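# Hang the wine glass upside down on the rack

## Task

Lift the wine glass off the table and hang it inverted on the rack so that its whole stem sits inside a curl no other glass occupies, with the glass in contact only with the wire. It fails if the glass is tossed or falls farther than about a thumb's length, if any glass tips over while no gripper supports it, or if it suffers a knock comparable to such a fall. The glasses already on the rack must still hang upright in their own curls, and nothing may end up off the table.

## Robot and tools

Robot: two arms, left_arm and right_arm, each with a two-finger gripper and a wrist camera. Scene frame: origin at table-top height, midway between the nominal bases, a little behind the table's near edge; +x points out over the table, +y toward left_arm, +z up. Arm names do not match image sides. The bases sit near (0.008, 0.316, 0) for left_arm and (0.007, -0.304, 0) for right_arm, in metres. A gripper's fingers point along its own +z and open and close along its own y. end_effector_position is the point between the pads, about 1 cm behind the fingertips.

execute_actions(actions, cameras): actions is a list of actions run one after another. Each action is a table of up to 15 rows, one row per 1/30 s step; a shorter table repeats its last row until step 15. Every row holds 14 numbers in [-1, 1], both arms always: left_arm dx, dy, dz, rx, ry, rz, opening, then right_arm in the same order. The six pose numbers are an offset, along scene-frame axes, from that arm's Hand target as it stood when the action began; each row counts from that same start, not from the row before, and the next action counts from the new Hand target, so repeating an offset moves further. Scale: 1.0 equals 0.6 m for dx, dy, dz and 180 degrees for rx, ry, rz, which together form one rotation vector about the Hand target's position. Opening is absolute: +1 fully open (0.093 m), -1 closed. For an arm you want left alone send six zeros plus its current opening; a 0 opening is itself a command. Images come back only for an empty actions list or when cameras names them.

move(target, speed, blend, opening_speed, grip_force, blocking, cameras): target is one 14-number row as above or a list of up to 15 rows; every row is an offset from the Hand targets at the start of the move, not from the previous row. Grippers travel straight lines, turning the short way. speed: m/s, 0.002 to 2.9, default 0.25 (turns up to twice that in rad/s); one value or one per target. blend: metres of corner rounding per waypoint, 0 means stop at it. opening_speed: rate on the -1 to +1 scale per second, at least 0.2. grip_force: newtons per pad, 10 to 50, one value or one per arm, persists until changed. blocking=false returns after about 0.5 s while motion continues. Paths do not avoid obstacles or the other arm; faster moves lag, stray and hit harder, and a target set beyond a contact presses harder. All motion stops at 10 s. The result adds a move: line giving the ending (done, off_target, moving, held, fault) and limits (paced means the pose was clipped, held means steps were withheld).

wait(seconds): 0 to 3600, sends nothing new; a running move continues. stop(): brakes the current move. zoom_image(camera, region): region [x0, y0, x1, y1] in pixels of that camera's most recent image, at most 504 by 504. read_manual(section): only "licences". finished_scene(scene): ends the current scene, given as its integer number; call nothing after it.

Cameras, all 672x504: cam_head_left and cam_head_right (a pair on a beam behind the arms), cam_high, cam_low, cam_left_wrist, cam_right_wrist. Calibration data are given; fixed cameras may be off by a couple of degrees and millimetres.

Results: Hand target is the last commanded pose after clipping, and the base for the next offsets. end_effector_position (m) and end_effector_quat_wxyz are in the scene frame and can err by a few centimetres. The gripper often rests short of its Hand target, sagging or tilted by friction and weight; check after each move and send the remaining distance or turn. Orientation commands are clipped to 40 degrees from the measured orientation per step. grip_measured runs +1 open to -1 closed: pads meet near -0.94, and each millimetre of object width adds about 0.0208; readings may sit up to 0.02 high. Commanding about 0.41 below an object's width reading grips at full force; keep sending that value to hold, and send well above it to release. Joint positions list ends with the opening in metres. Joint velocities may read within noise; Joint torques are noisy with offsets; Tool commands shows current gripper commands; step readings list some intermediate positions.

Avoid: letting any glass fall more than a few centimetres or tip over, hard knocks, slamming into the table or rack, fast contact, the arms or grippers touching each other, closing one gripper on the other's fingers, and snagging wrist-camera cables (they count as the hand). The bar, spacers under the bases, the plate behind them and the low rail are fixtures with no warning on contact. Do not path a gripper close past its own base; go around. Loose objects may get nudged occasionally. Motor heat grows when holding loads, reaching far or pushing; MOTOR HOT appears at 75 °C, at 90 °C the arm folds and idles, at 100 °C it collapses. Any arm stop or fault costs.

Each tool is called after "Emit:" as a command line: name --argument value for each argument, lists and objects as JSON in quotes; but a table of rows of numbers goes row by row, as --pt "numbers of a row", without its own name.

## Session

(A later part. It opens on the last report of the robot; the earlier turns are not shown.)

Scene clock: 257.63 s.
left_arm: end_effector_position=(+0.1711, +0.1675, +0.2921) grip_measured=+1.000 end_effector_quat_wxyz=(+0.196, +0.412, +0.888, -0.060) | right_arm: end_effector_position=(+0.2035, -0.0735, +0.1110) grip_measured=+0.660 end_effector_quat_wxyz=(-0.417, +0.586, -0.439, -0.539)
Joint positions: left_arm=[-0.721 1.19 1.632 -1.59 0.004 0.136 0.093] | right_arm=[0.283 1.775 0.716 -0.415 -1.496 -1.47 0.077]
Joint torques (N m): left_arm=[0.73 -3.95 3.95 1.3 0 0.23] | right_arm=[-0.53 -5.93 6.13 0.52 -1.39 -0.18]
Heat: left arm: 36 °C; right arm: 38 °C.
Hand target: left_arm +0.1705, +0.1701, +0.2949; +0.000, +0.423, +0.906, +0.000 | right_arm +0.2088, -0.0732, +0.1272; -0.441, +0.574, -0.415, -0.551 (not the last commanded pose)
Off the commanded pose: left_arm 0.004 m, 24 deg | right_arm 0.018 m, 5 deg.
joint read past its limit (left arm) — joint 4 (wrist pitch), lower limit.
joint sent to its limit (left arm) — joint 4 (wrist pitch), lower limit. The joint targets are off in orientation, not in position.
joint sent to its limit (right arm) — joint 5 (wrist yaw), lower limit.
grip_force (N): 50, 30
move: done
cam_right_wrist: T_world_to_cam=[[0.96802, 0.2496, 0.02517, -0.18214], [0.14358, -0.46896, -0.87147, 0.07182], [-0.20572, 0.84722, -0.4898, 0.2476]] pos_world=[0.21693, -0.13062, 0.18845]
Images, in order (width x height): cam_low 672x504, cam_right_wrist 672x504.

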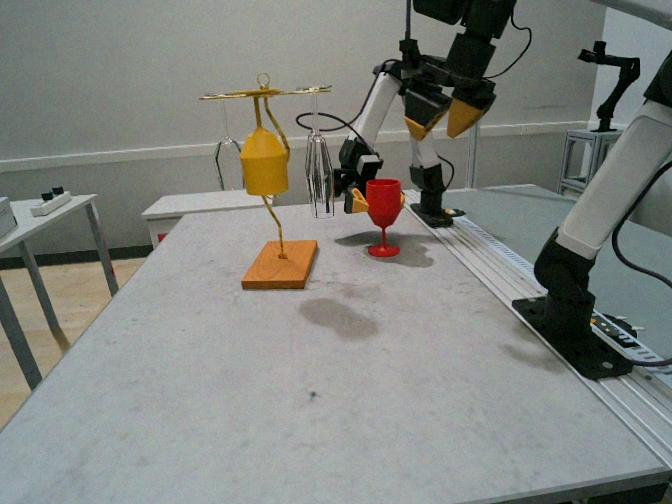

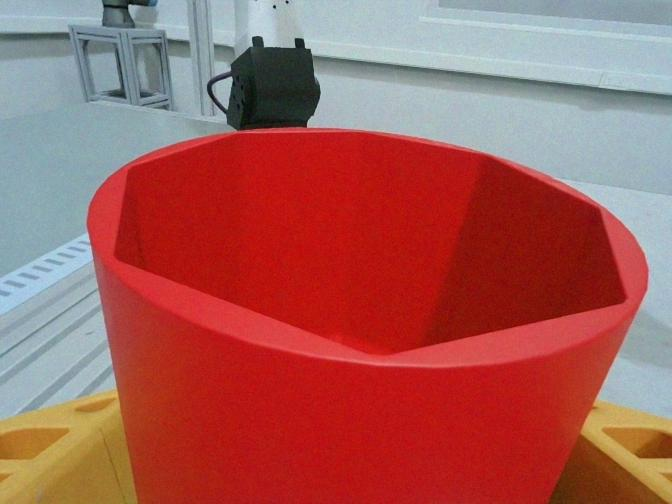

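Emit:
move --pt "0 0 0 0 0 0 1 0 0 0.06 0 0 0 0.1" --pt "0 0 0 0 0 0 1 0.135 -0.312 0.105 0 0 -0.25 0.1" --pt "0 0 0 0 0 0 1 0.252 -0.428 0.272 0 0 -0.272 0.1" --blend '[0.01,0.03,0]' --speed '[0.08,0.18,0.18]' --cameras '["cam_head_left","cam_low","cam_high"]'

Scene clock: 270.10 s.
left_arm: end_effector_position=(+0.1711, +0.1675, +0.2921) grip_measured=+1.000 end_effector_quat_wxyz=(+0.196, +0.412, +0.888, -0.060) | right_arm: end_effector_position=(+0.3570, -0.3279, +0.2800) grip_measured=+0.652 end_effector_quat_wxyz=(+0.614, -0.340, +0.632, +0.329)
Joint positions: left_arm=[-0.721 1.19 1.632 -1.59 0.004 0.136 0.093] | right_arm=[-0.548 1.562 1.167 -0.582 -1.516 -0.966 0.076]
Joint torques (N m): left_arm=[0.73 -3.96 4 1.31 -0.01 0.24] | right_arm=[-0.01 -5.5 8.75 1.4 -0.85 -0.05]
Heat: left arm: 36 °C; right arm: 38 °C.
Hand target: left_arm +0.1705, +0.1701, +0.2949; +0.000, +0.423, +0.906, +0.000 | right_arm +0.3599, -0.3301, +0.2906; +0.630, -0.351, +0.615, +0.319
Off the commanded pose: left_arm 0.004 m, 24 deg | right_arm 0.011 m, 3 deg.
joint read past its limit (left arm) — joint 4 (wrist pitch), lower limit.
joint sent to its limit (left arm) — joint 4 (wrist pitch), lower limit. The joint targets are off in orientation, not in position.
grip_force (N): 50, 30
move: off_target (right_arm)
Images, in order (width x height): cam_head_left 672x504, cam_high 672x504, cam_low 672x504.

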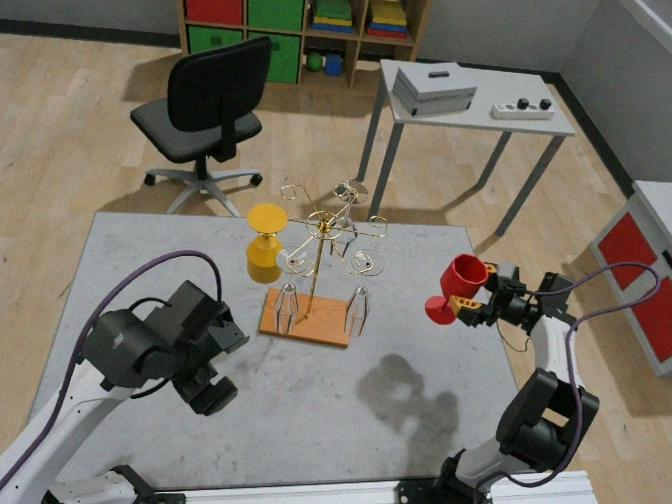

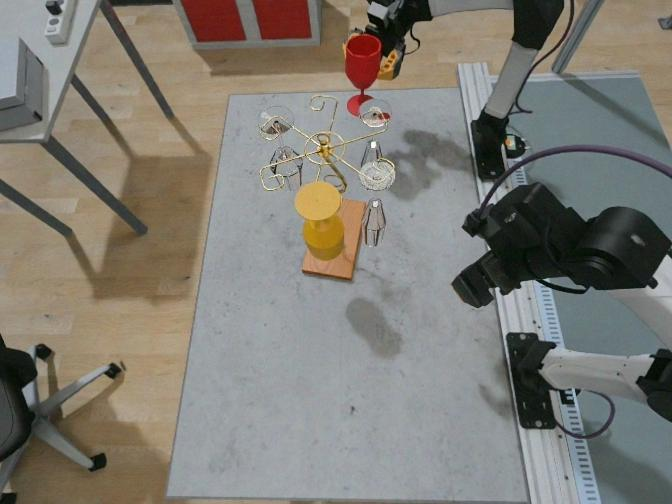

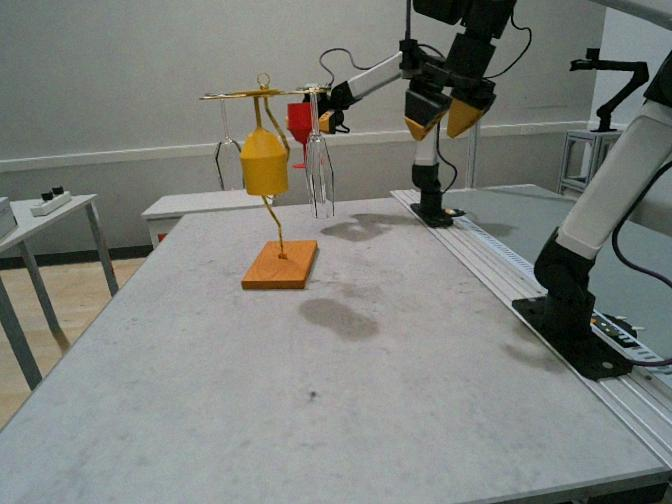

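Emit:
move --target '[0,0,0,0,0,0,1,0,0,0.02,0.275,0.417,0,0.1]' --speed 0.4

Emit:
move --target '[0,0,0,0,0,0,1,0,0,0,0.275,0.417,0,0.1]' --speed 0.4 --cameras '["cam_head_left","cam_low","cam_high","cam_right_wrist"]'

Scene clock: 276.30 s.
left_arm: end_effector_position=(+0.1711, +0.1675, +0.2921) grip_measured=+1.000 end_effector_quat_wxyz=(+0.196, +0.412, +0.888, -0.060) | right_arm: end_effector_position=(+0.3590, -0.3293, +0.2934) grip_measured=+0.652 end_effector_quat_wxyz=(+0.199, +0.192, +0.689, +0.670)
Joint positions: left_arm=[-0.721 1.19 1.632 -1.59 0.004 0.136 0.093] | right_arm=[-0.548 1.702 1.414 -1.164 -1.531 0.113 0.076]
Joint torques (N m): left_arm=[0.73 -3.93 3.96 1.3 -0.01 0.23] | right_arm=[-0.06 -7.36 7.12 0.82 -0.9 -0.06]
Heat: left arm: 36 °C; right arm: 38 °C.
Hand target: left_arm +0.1705, +0.1701, +0.2949; +0.000, +0.423, +0.906, +0.000 | right_arm +0.3600, -0.3301, +0.3024; +0.219, +0.185, +0.683, +0.672
Off the commanded pose: left_arm 0.004 m, 24 deg | right_arm 0.009 m, 3 deg.
joint read past its limit (left arm) — joint 4 (wrist pitch), lower limit.
joint sent to its limit (left arm) — joint 4 (wrist pitch), lower limit. The joint targets are off in orientation, not in position.
grip_force (N): 50, 30
move: off_target (right_arm)

Scene clock: 279.90 s.
left_arm: end_effector_position=(+0.1711, +0.1675, +0.2921) grip_measured=+1.000 end_effector_quat_wxyz=(+0.196, +0.412, +0.888, -0.060) | right_arm: end_effector_position=(+0.3571, -0.3281, +0.2940) grip_measured=+0.652 end_effector_quat_wxyz=(-0.333, +0.614, +0.360, +0.619)
Joint positions: left_arm=[-0.721 1.19 1.632 -1.59 0.004 0.136 0.093] | right_arm=[-0.548 1.807 1.527 -1.546 -1.541 1.291 0.076]
Joint torques (N m): left_arm=[0.75 -3.95 3.95 1.3 -0.01 0.23] | right_arm=[-0.13 -7.35 7.34 0.07 -0.94 0.09]
Heat: left arm: 36 °C; right arm: 38 °C.
Hand target: left_arm +0.1705, +0.1701, +0.2949; +0.000, +0.423, +0.906, +0.000 | right_arm +0.3599, -0.3301, +0.3026; -0.320, +0.613, +0.352, +0.632
Off the commanded pose: left_arm 0.004 m, 24 deg | right_arm 0.009 m, 2 deg.
joint read past its limit (left arm) — joint 4 (wrist pitch), lower limit.
joint sent to its limit (left arm) — joint 4 (wrist pitch), lower limit. The joint targets are off in orientation, not in position.
joint at its limit (right arm) — joint 5 (wrist yaw), lower limit.
grip_force (N): 50, 30
move: done
cam_right_wrist: T_world_to_cam=[[-0.86262, 0.50382, -0.04527, 0.48598], [-0.24401, -0.33604, 0.90969, -0.25171], [0.44311, 0.79576, 0.41281, 0.07057]] pos_world=[0.32653, -0.38559, 0.22184]
Images, in order (width x height): cam_head_left 672x504, cam_high 672x504, cam_low 672x504, cam_right_wrist 672x504.

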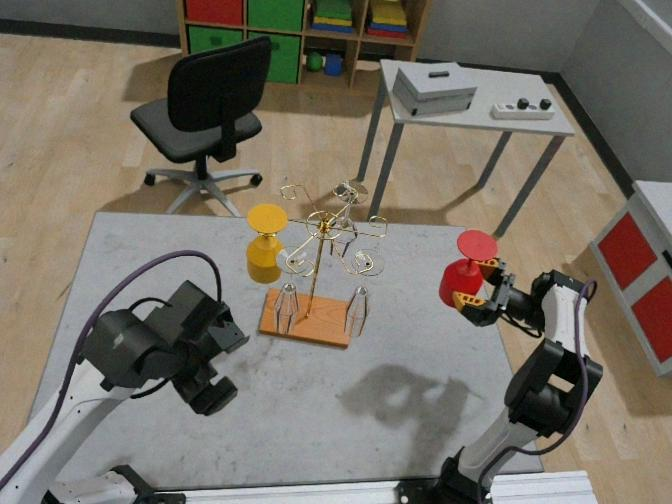

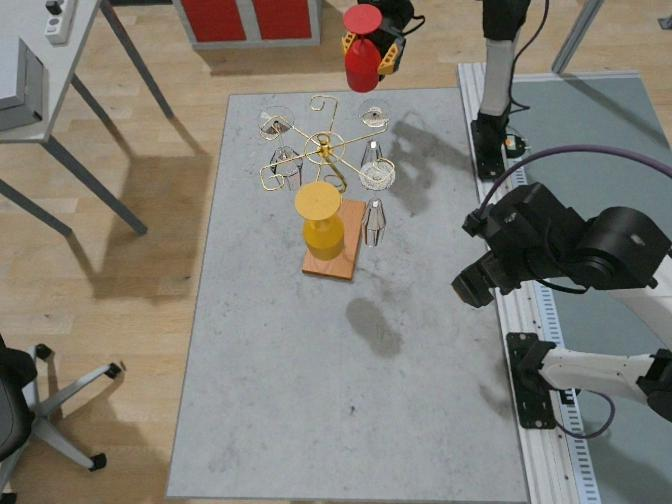

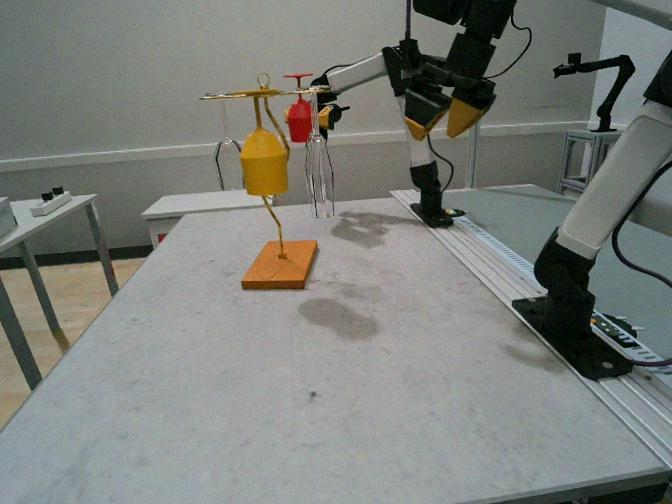

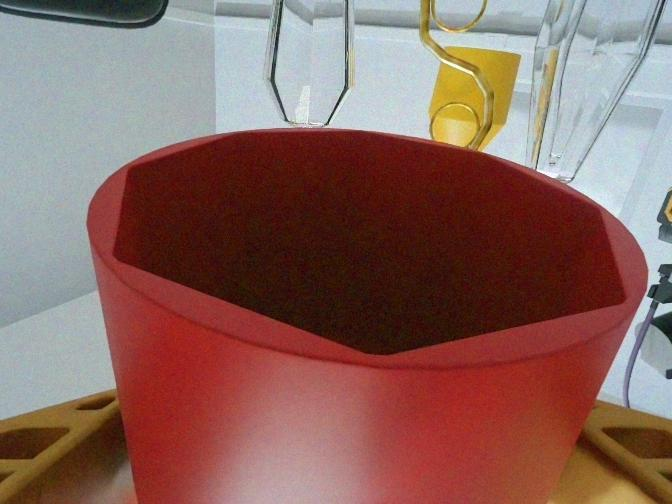

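Emit:
move --target '[0,0,0,0,0,0,1,0.137,0.16,-0.012,0.0478,0.1126,0.1092,0.1]' --speed 0.2 --cameras '["cam_head_left","cam_head_right","cam_low","cam_high","cam_right_wrist"]'

Emit:
zoom_image --camera "cam_high" --region '[240, 40, 420, 200]'

Emit:
zoom_image --camera "cam_head_right" --region '[280, 160, 480, 310]'

Emit:
zoom_image --camera "cam_head_left" --region '[280, 160, 480, 310]'

Scene clock: 301.53 s.
left_arm: end_effector_position=(+0.1711, +0.1675, +0.2921) grip_measured=+1.000 end_effector_quat_wxyz=(+0.196, +0.412, +0.888, -0.060) | right_arm: end_effector_position=(+0.4385, -0.2362, +0.2897) grip_measured=+0.651 end_effector_quat_wxyz=(-0.522, +0.626, +0.344, +0.468)
Joint positions: left_arm=[-0.721 1.19 1.632 -1.59 0.004 0.136 0.093] | right_arm=[-0.226 2.168 2.022 -1.558 -1.541 1.791 0.076]
Joint torques (N m): left_arm=[0.75 -3.95 3.96 1.31 -0.01 0.22] | right_arm=[0.75 -9.22 7.92 0.22 -0.92 0.11]
Heat: left arm: 36 °C; right arm: 40 °C.
Hand target: left_arm +0.1705, +0.1701, +0.2949; +0.000, +0.423, +0.906, +0.000 | right_arm +0.4421, -0.2341, +0.2953; -0.523, +0.620, +0.341, +0.476
Off the commanded pose: left_arm 0.004 m, 24 deg | right_arm 0.007 m, 1 deg.
joint read past its limit (left arm) — joint 4 (wrist pitch), lower limit.
joint sent to its limit (left arm) — joint 4 (wrist pitch), lower limit. The joint targets are off in orientation, not in position.
grip_force (N): 50, 30
move: done
cam_right_wrist: T_world_to_cam=[[-0.92435, 0.20279, 0.32318, 0.35897], [0.19864, -0.4674, 0.86144, -0.40826], [0.32575, 0.86047, 0.39176, 0.03602]] pos_world=[0.40119, -0.29461, 0.22157]
Images, in order (width x height): cam_head_left 672x504, cam_head_right 672x504, cam_high 672x504, cam_low 672x504, cam_right_wrist 672x504.

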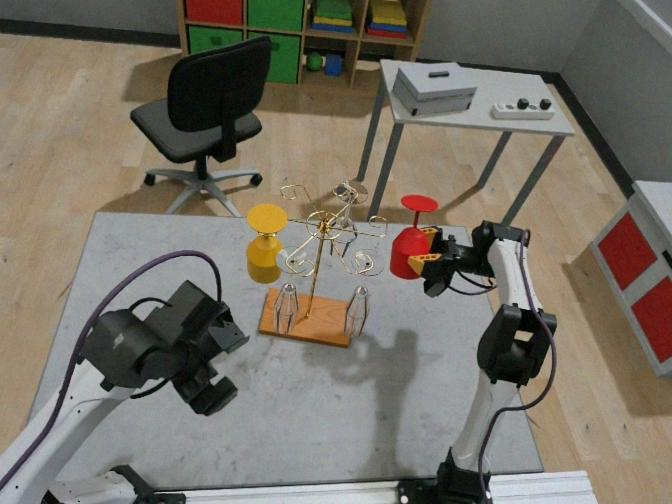

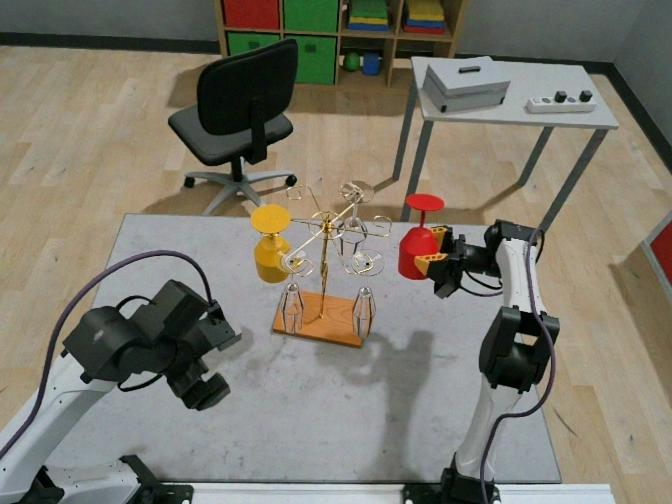

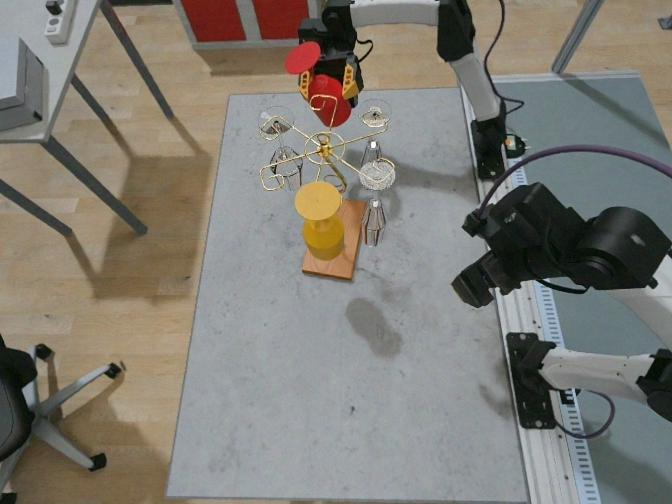

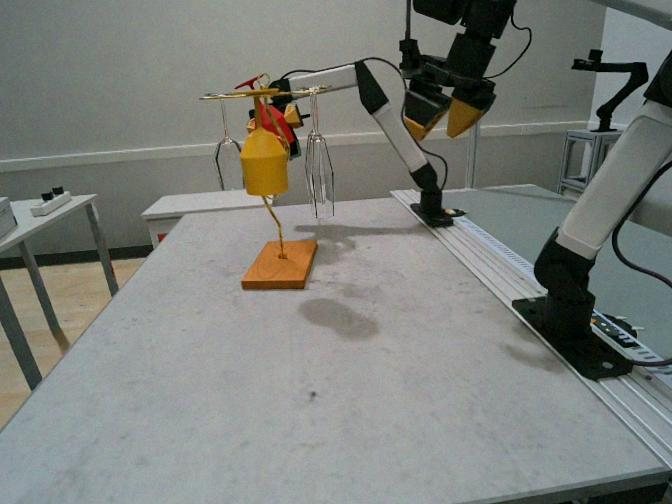

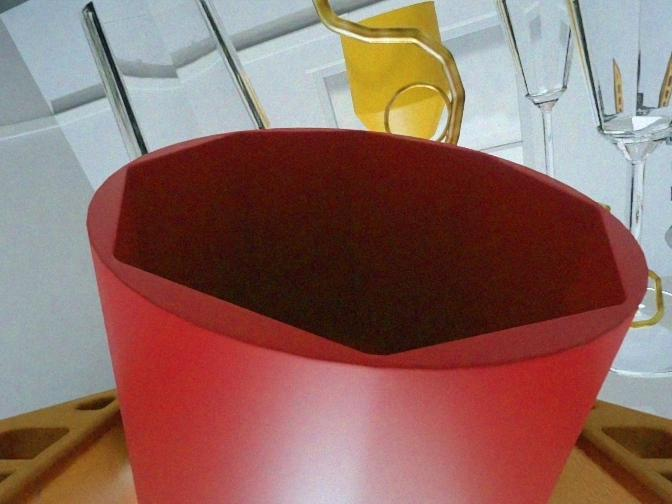

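Scaled by 2.800 from the camera's image (finer frame: 960x720).

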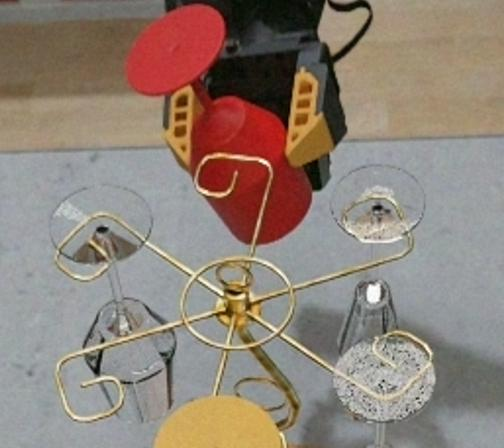

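Scaled by 2.520 from the camera's image (finer frame: 960x720).

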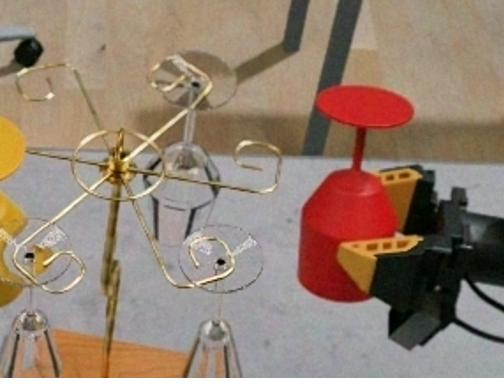

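Scaled by 2.520 from the camera's image (finer frame: 960x720).

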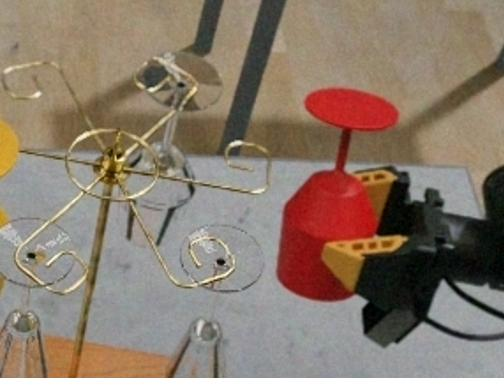

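Emit:
zoom_image --camera "cam_low" --region '[190, 60, 350, 160]'

Emit:
zoom_image --camera "cam_head_right" --region '[350, 180, 450, 250]'

Emit:
zoom_image --camera "cam_high" --region '[280, 40, 360, 140]'

Scaled by 3.150 from the camera's image (finer frame: 960x720).

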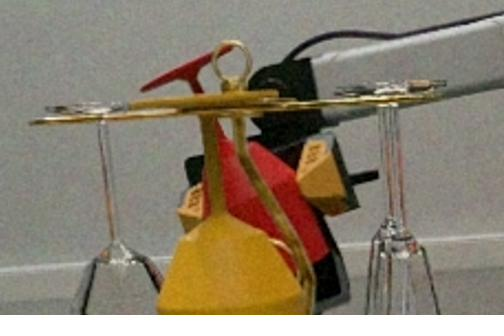

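Scaled by 5.040 from the camera's image (finer frame: 960x720).

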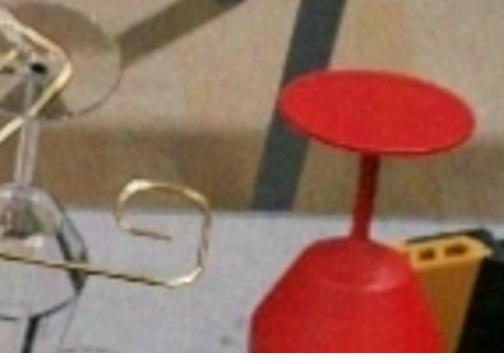

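Scaled by 5.040 from the camera's image (finer frame: 960x720).

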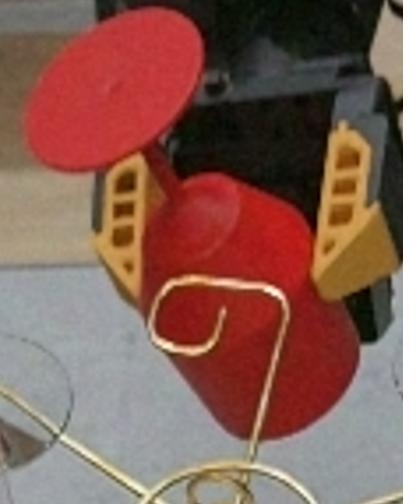

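Emit:
move --pt "0 0 0 0 0 0 1 0.0267 0.118 0 0 0 0.02 0.1" --pt "0 0 0 0 0 0 1 0.0167 0.157 0 0 0 0.03 0.1" --blend '[0.008,0]' --speed 0.08 --cameras '["cam_head_left","cam_head_right","cam_low","cam_high","cam_right_wrist"]'

Emit:
zoom_image --camera "cam_high" --region '[250, 60, 410, 180]'

Emit:
zoom_image --camera "cam_head_right" --region '[320, 170, 440, 290]'

Emit:
zoom_image --camera "cam_head_left" --region '[310, 170, 430, 290]'

Scene clock: 338.17 s.
left_arm: end_effector_position=(+0.1711, +0.1675, +0.2921) grip_measured=+1.000 end_effector_quat_wxyz=(+0.196, +0.412, +0.888, -0.060) | right_arm: end_effector_position=(+0.4494, -0.1426, +0.2910) grip_measured=+0.651 end_effector_quat_wxyz=(+0.569, -0.588, -0.407, -0.406)
Joint positions: left_arm=[-0.721 1.19 1.632 -1.59 0.004 0.136 0.093] | right_arm=[-0.005 2.265 2.183 -1.39 -1.541 2.033 0.076]
Joint torques (N m): left_arm=[0.76 -3.97 3.95 1.31 -0.01 0.22] | right_arm=[0.65 -10.26 7.91 0.62 -0.8 0.11]
Motor temperatures (°C): left_arm=[27 32 36 33 27 28 26] | right_arm=[28 47 34 35 26 28 26]
Heat: left arm: 36 °C; right arm: 47 °C.
Hand target: left_arm +0.1705, +0.1701, +0.2949; +0.000, +0.423, +0.906, +0.000 | right_arm +0.4521, -0.1398, +0.2952; +0.545, -0.603, -0.370, -0.450
Off the commanded pose: left_arm 0.004 m, 24 deg | right_arm 0.006 m, 7 deg.
joint read past its limit (left arm) — joint 4 (wrist pitch), lower limit.
joint sent to its limit (left arm) — joint 4 (wrist pitch), lower limit. The joint targets are off in orientation, not in position.
grip_force (N): 50, 30
move: off_target (right_arm)
cam_right_wrist: T_world_to_cam=[[-0.94405, 0.00343, 0.3298, 0.32813], [0.29925, -0.41151, 0.86088, -0.40488], [0.13867, 0.9114, 0.38746, 0.04404]] pos_world=[0.42482, -0.20787, 0.22327]
Images, in order (width x height): cam_head_left 672x504, cam_head_right 672x504, cam_high 672x504, cam_low 672x504, cam_right_wrist 672x504.

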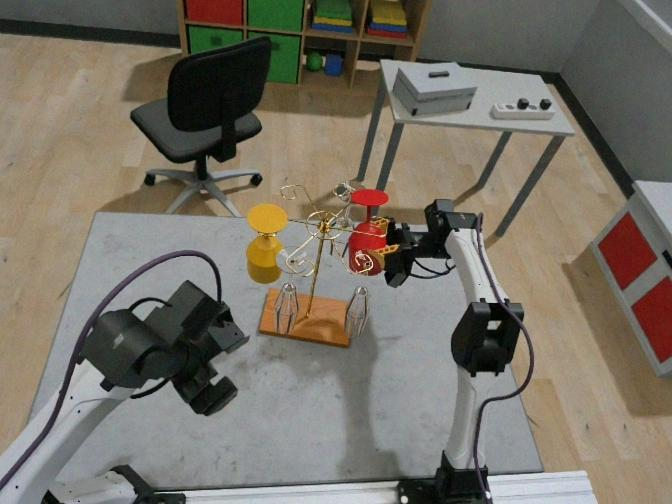

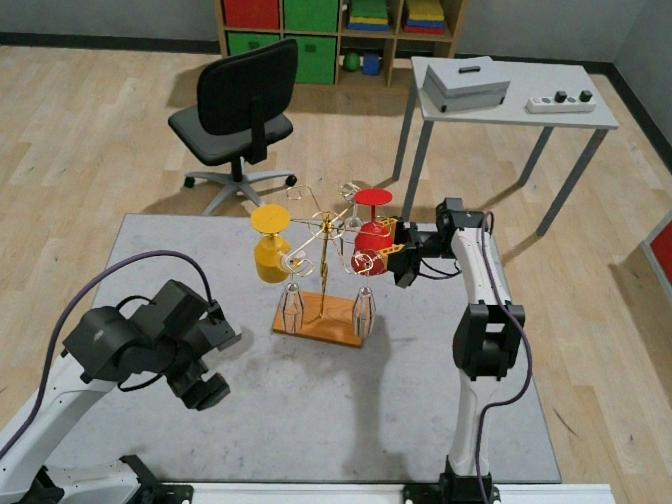

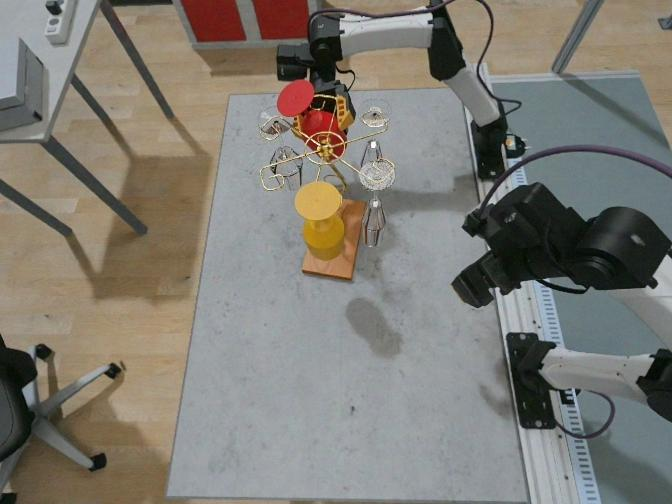

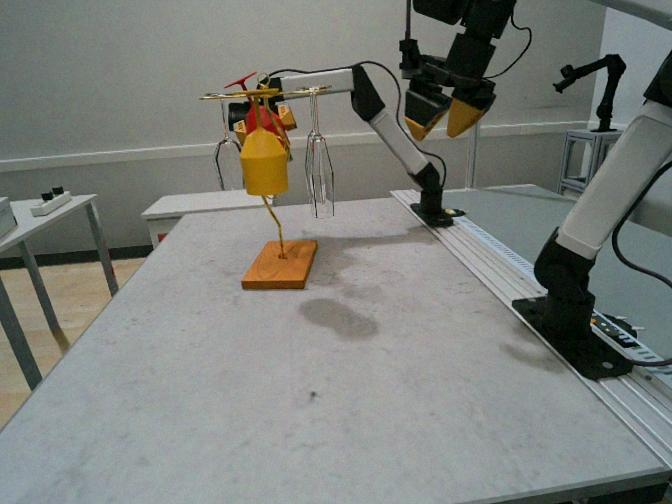

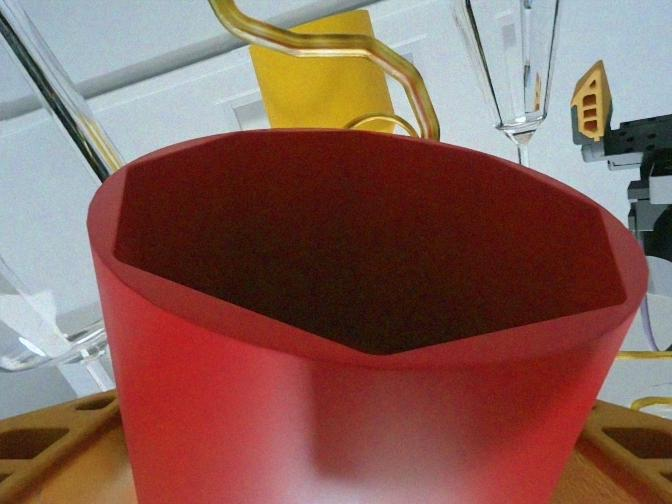

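Scaled by 3.150 from the camera's image (finer frame: 960x720).

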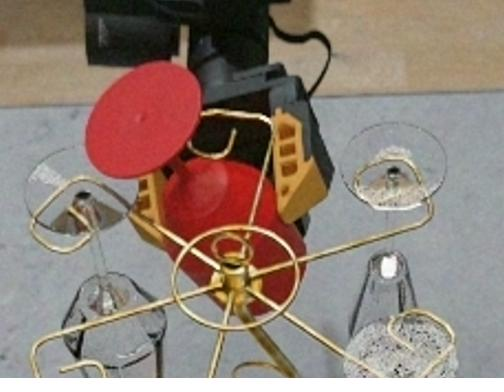

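Scaled by 4.200 from the camera's image (finer frame: 960x720).

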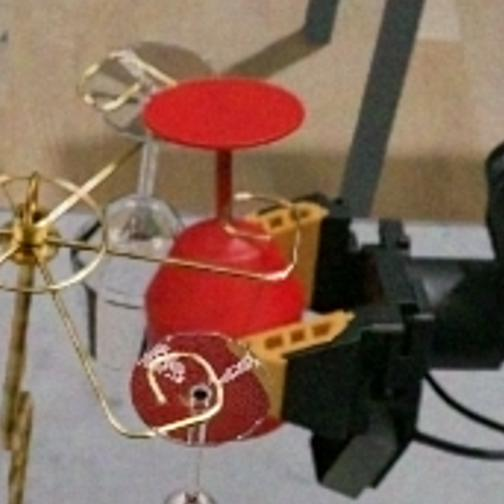

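Scaled by 4.200 from the camera's image (finer frame: 960x720).

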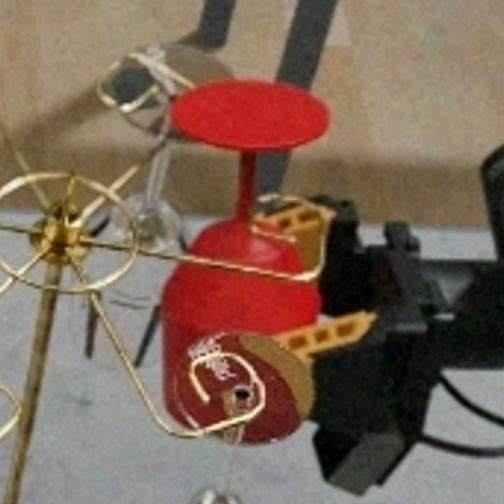

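Emit:
move --pt "0 0 0 0 0 0 1 -0.007 0.03 0 0 0 0.04 0.1" --pt "0 0 0 0 0 0 1 -0.009 0.03 -0.01 0 -0.108 0.04 0.1" --speed 0.06 --cameras '["cam_head_left","cam_head_right","cam_high"]'

Emit:
zoom_image --camera "cam_high" --region '[250, 60, 410, 180]'

Emit:
zoom_image --camera "cam_head_right" --region '[320, 170, 440, 290]'

Emit:
zoom_image --camera "cam_head_left" --region '[310, 170, 430, 290]'

Scene clock: 352.27 s.
left_arm: end_effector_position=(+0.1711, +0.1675, +0.2921) grip_measured=+1.000 end_effector_quat_wxyz=(+0.196, +0.412, +0.888, -0.060) | right_arm: end_effector_position=(+0.4546, -0.1243, +0.2659) grip_measured=+0.651 end_effector_quat_wxyz=(+0.516, -0.515, -0.494, -0.473)
Joint positions: left_arm=[-0.721 1.19 1.632 -1.59 0.004 0.136 0.093] | right_arm=[0.035 2.265 2.074 -1.167 -1.544 1.866 0.076]
Joint torques (N m): left_arm=[0.76 -3.95 3.93 1.31 -0.01 0.23] | right_arm=[0.7 -14.74 5.76 0.8 -0.9 -0.2]
Heat: left arm: 36 °C; right arm: 48 °C.
Hand target: left_arm +0.1705, +0.1701, +0.2949; +0.000, +0.423, +0.906, +0.000 | right_arm +0.4468, -0.1219, +0.2893; +0.502, -0.494, -0.493, -0.511
Off the commanded pose: left_arm 0.004 m, 24 deg | right_arm 0.025 m, 5 deg.
joint read past its limit (left arm) — joint 4 (wrist pitch), lower limit.
joint sent to its limit (left arm) — joint 4 (wrist pitch), lower limit. The joint targets are off in orientation, not in position.
joint sent to its limit (right arm) — joint 5 (wrist yaw), lower limit. The joint targets are off in orientation, not in position.
grip_force (N): 50, 30
move: off_target (right_arm)

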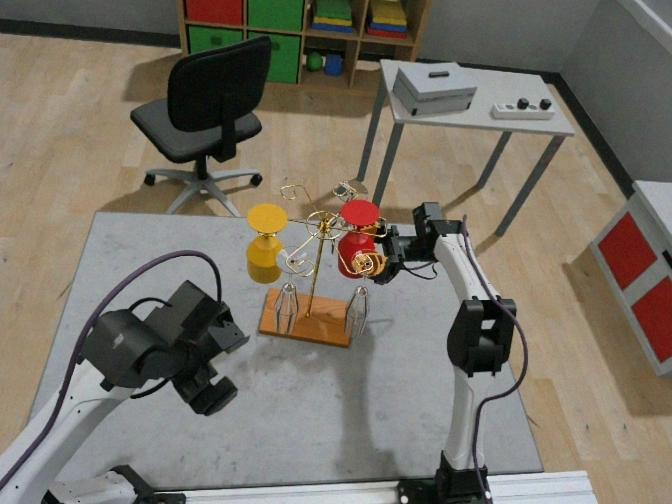

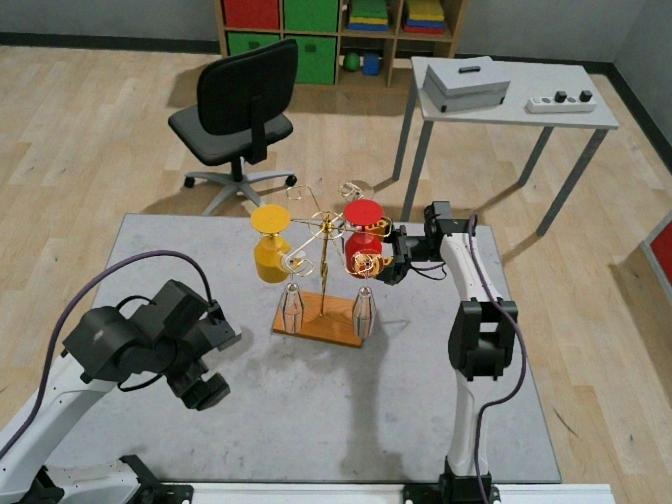

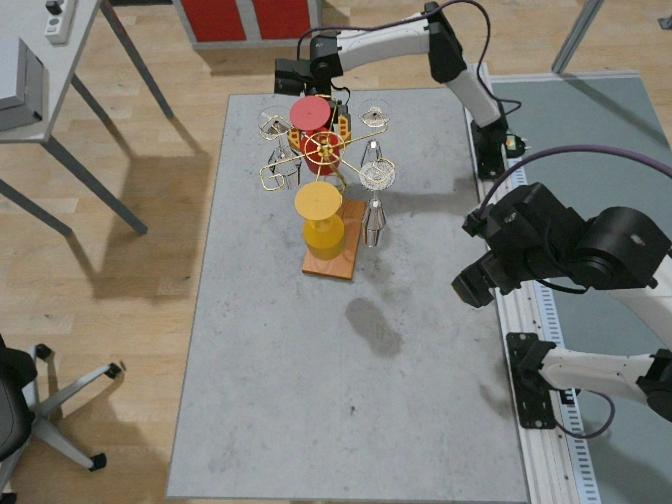

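Scaled by 3.150 from the camera's image (finer frame: 960x720).

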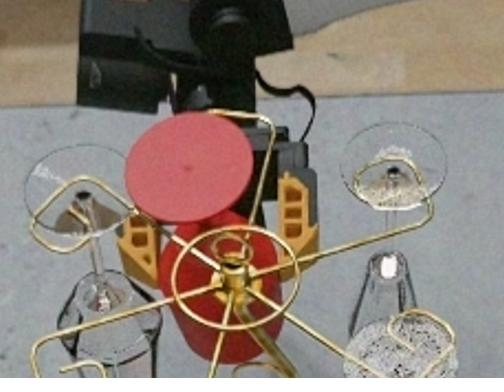

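Scaled by 4.200 from the camera's image (finer frame: 960x720).

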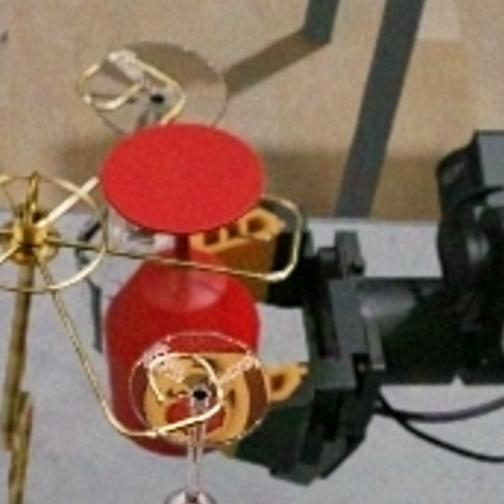

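Scaled by 4.200 from the camera's image (finer frame: 960x720).

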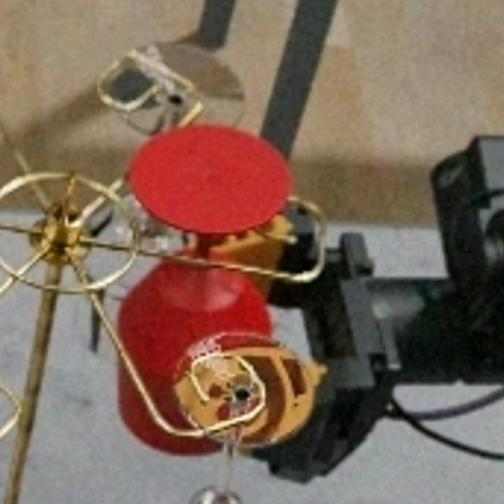

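Emit:
move --pt "0 0 0 0 0 0 1 0 0 0.03 0 0 0 0.1" --pt "0 0 0 0 0 0 1 -0.023 0 0.03 0 0 0 0.1" --speed 0.05 --cameras '["cam_head_left","cam_head_right","cam_high"]'

Emit:
zoom_image --camera "cam_head_right" --region '[320, 170, 440, 290]'

Emit:
zoom_image --camera "cam_high" --region '[270, 70, 370, 160]'

Scene clock: 362.03 s.
left_arm: end_effector_position=(+0.1711, +0.1675, +0.2921) grip_measured=+1.000 end_effector_quat_wxyz=(+0.196, +0.412, +0.888, -0.060) | right_arm: end_effector_position=(+0.4428, -0.1248, +0.2821) grip_measured=+0.651 end_effector_quat_wxyz=(+0.516, -0.515, -0.494, -0.474)
Joint positions: left_arm=[-0.721 1.19 1.632 -1.59 0.004 0.136 0.093] | right_arm=[0.035 2.201 2.033 -1.161 -1.544 1.893 0.076]
Joint torques (N m): left_arm=[0.75 -3.99 3.95 1.3 -0.01 0.23] | right_arm=[0.9 -14.72 5.82 0.83 -0.88 -0.1]
Motor temperatures (°C): left_arm=[27 32 36 33 27 28 26] | right_arm=[28 52 34 35 26 28 26]
Heat: left arm: 36 °C; right arm: 52 °C.
Hand target: left_arm +0.1705, +0.1701, +0.2949; +0.000, +0.423, +0.906, +0.000 | right_arm +0.4330, -0.1219, +0.3073; +0.502, -0.494, -0.493, -0.511
Off the commanded pose: left_arm 0.004 m, 24 deg | right_arm 0.027 m, 5 deg.
joint read past its limit (left arm) — joint 4 (wrist pitch), lower limit.
joint sent to its limit (left arm) — joint 4 (wrist pitch), lower limit. The joint targets are off in orientation, not in position.
joint sent to its limit (right arm) — joint 5 (wrist yaw), lower limit. The joint targets are off in orientation, not in position.
grip_force (N): 50, 30
move: off_target (right_arm)

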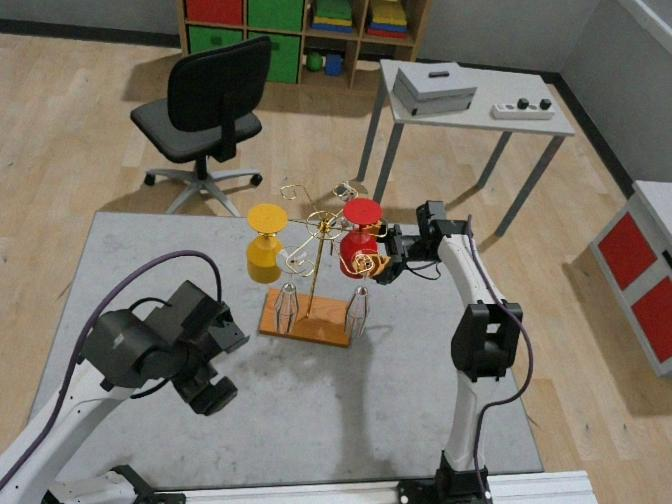

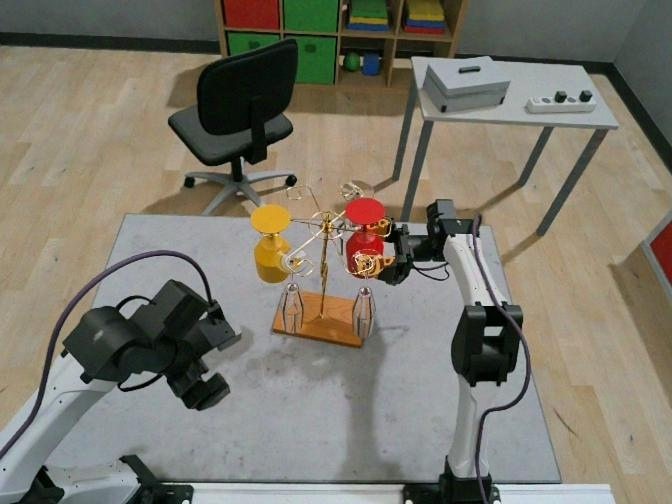

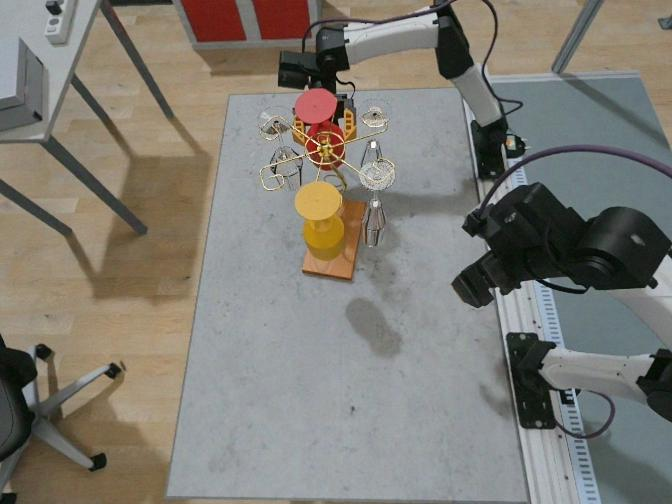

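Scaled by 4.200 from the camera's image (finer frame: 960x720).

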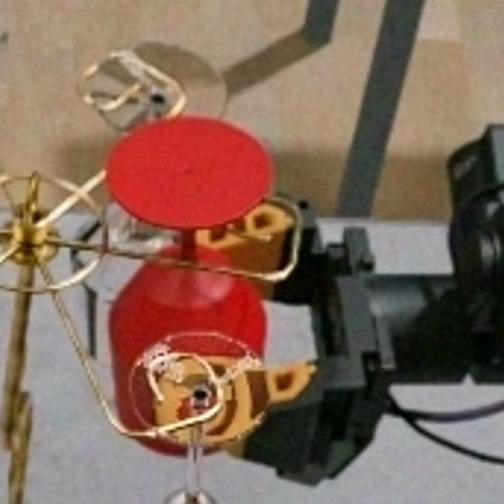

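Scaled by 5.040 from the camera's image (finer frame: 960x720).

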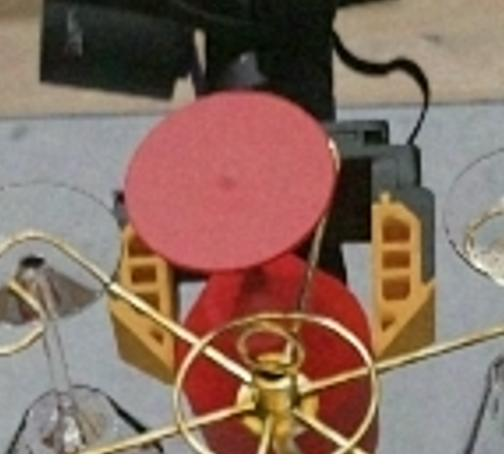

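Emit:
move --target '[0,0,0,0,0,0,1,-0.024,-0.01,0.0,0,-0.02,0,0.1]' --speed 0.05 --cameras '["cam_head_left","cam_head_right","cam_high"]'

Emit:
zoom_image --camera "cam_head_right" --region '[320, 170, 440, 290]'

Emit:
zoom_image --camera "cam_high" --region '[270, 70, 370, 160]'

Scene clock: 371.70 s.
left_arm: end_effector_position=(+0.1711, +0.1675, +0.2921) grip_measured=+1.000 end_effector_quat_wxyz=(+0.196, +0.412, +0.888, -0.060) | right_arm: end_effector_position=(+0.4259, -0.1253, +0.2838) grip_measured=+0.651 end_effector_quat_wxyz=(+0.503, -0.501, -0.508, -0.488)
Joint positions: left_arm=[-0.721 1.19 1.632 -1.59 0.004 0.136 0.093] | right_arm=[0.035 2.131 1.931 -1.157 -1.544 1.812 0.076]
Joint torques (N m): left_arm=[0.73 -3.99 3.96 1.3 -0.01 0.23] | right_arm=[-0.29 -14.15 5.87 0.81 -0.91 -0.22]
Motor temperatures (°C): left_arm=[27 32 36 33 27 28 26] | right_arm=[28 58 34 35 26 28 26]
Heat: left arm: 36 °C; right arm: 58 °C.
Hand target: left_arm +0.1705, +0.1701, +0.2949; +0.000, +0.423, +0.906, +0.000 | right_arm +0.4186, -0.1279, +0.3073; +0.486, -0.478, -0.509, -0.526
Off the commanded pose: left_arm 0.004 m, 24 deg | right_arm 0.025 m, 5 deg.
joint read past its limit (left arm) — joint 4 (wrist pitch), lower limit.
joint sent to its limit (left arm) — joint 4 (wrist pitch), lower limit. The joint targets are off in orientation, not in position.
joint sent to its limit (right arm) — joint 5 (wrist yaw), lower limit. The joint targets still meet the commanded pose.
grip_force (N): 50, 30
move: off_target (right_arm)

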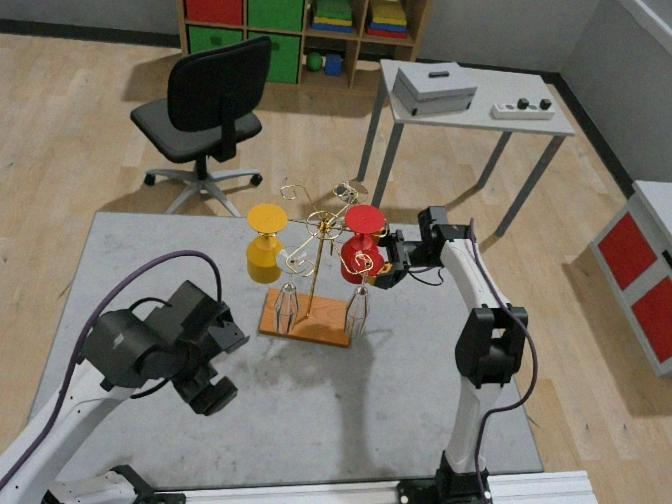

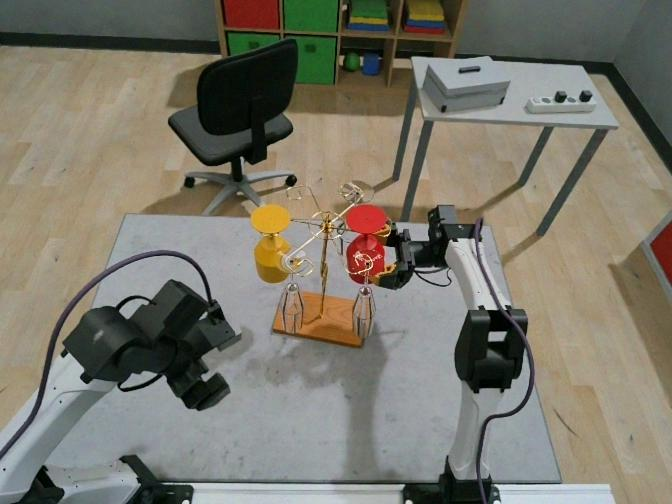

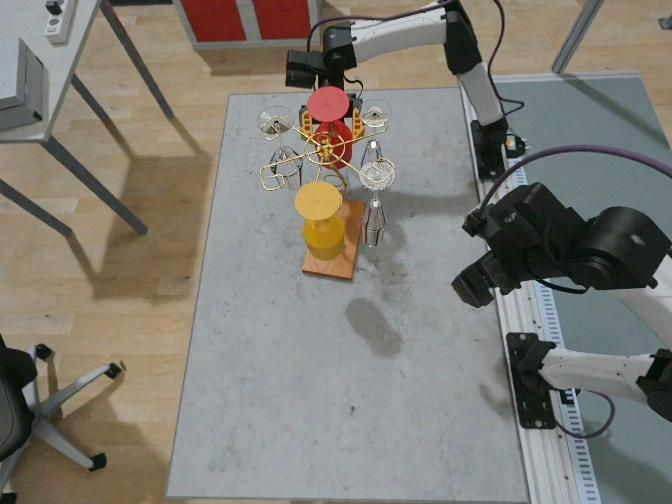

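Scaled by 4.200 from the camera's image (finer frame: 960x720).

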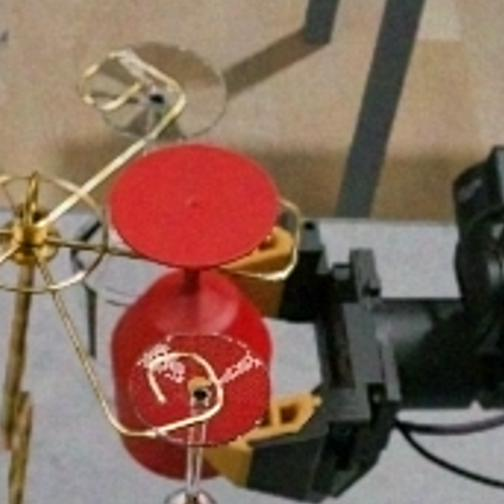

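Scaled by 5.040 from the camera's image (finer frame: 960x720).

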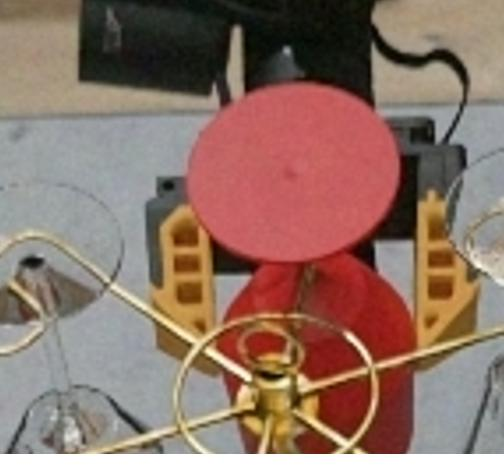

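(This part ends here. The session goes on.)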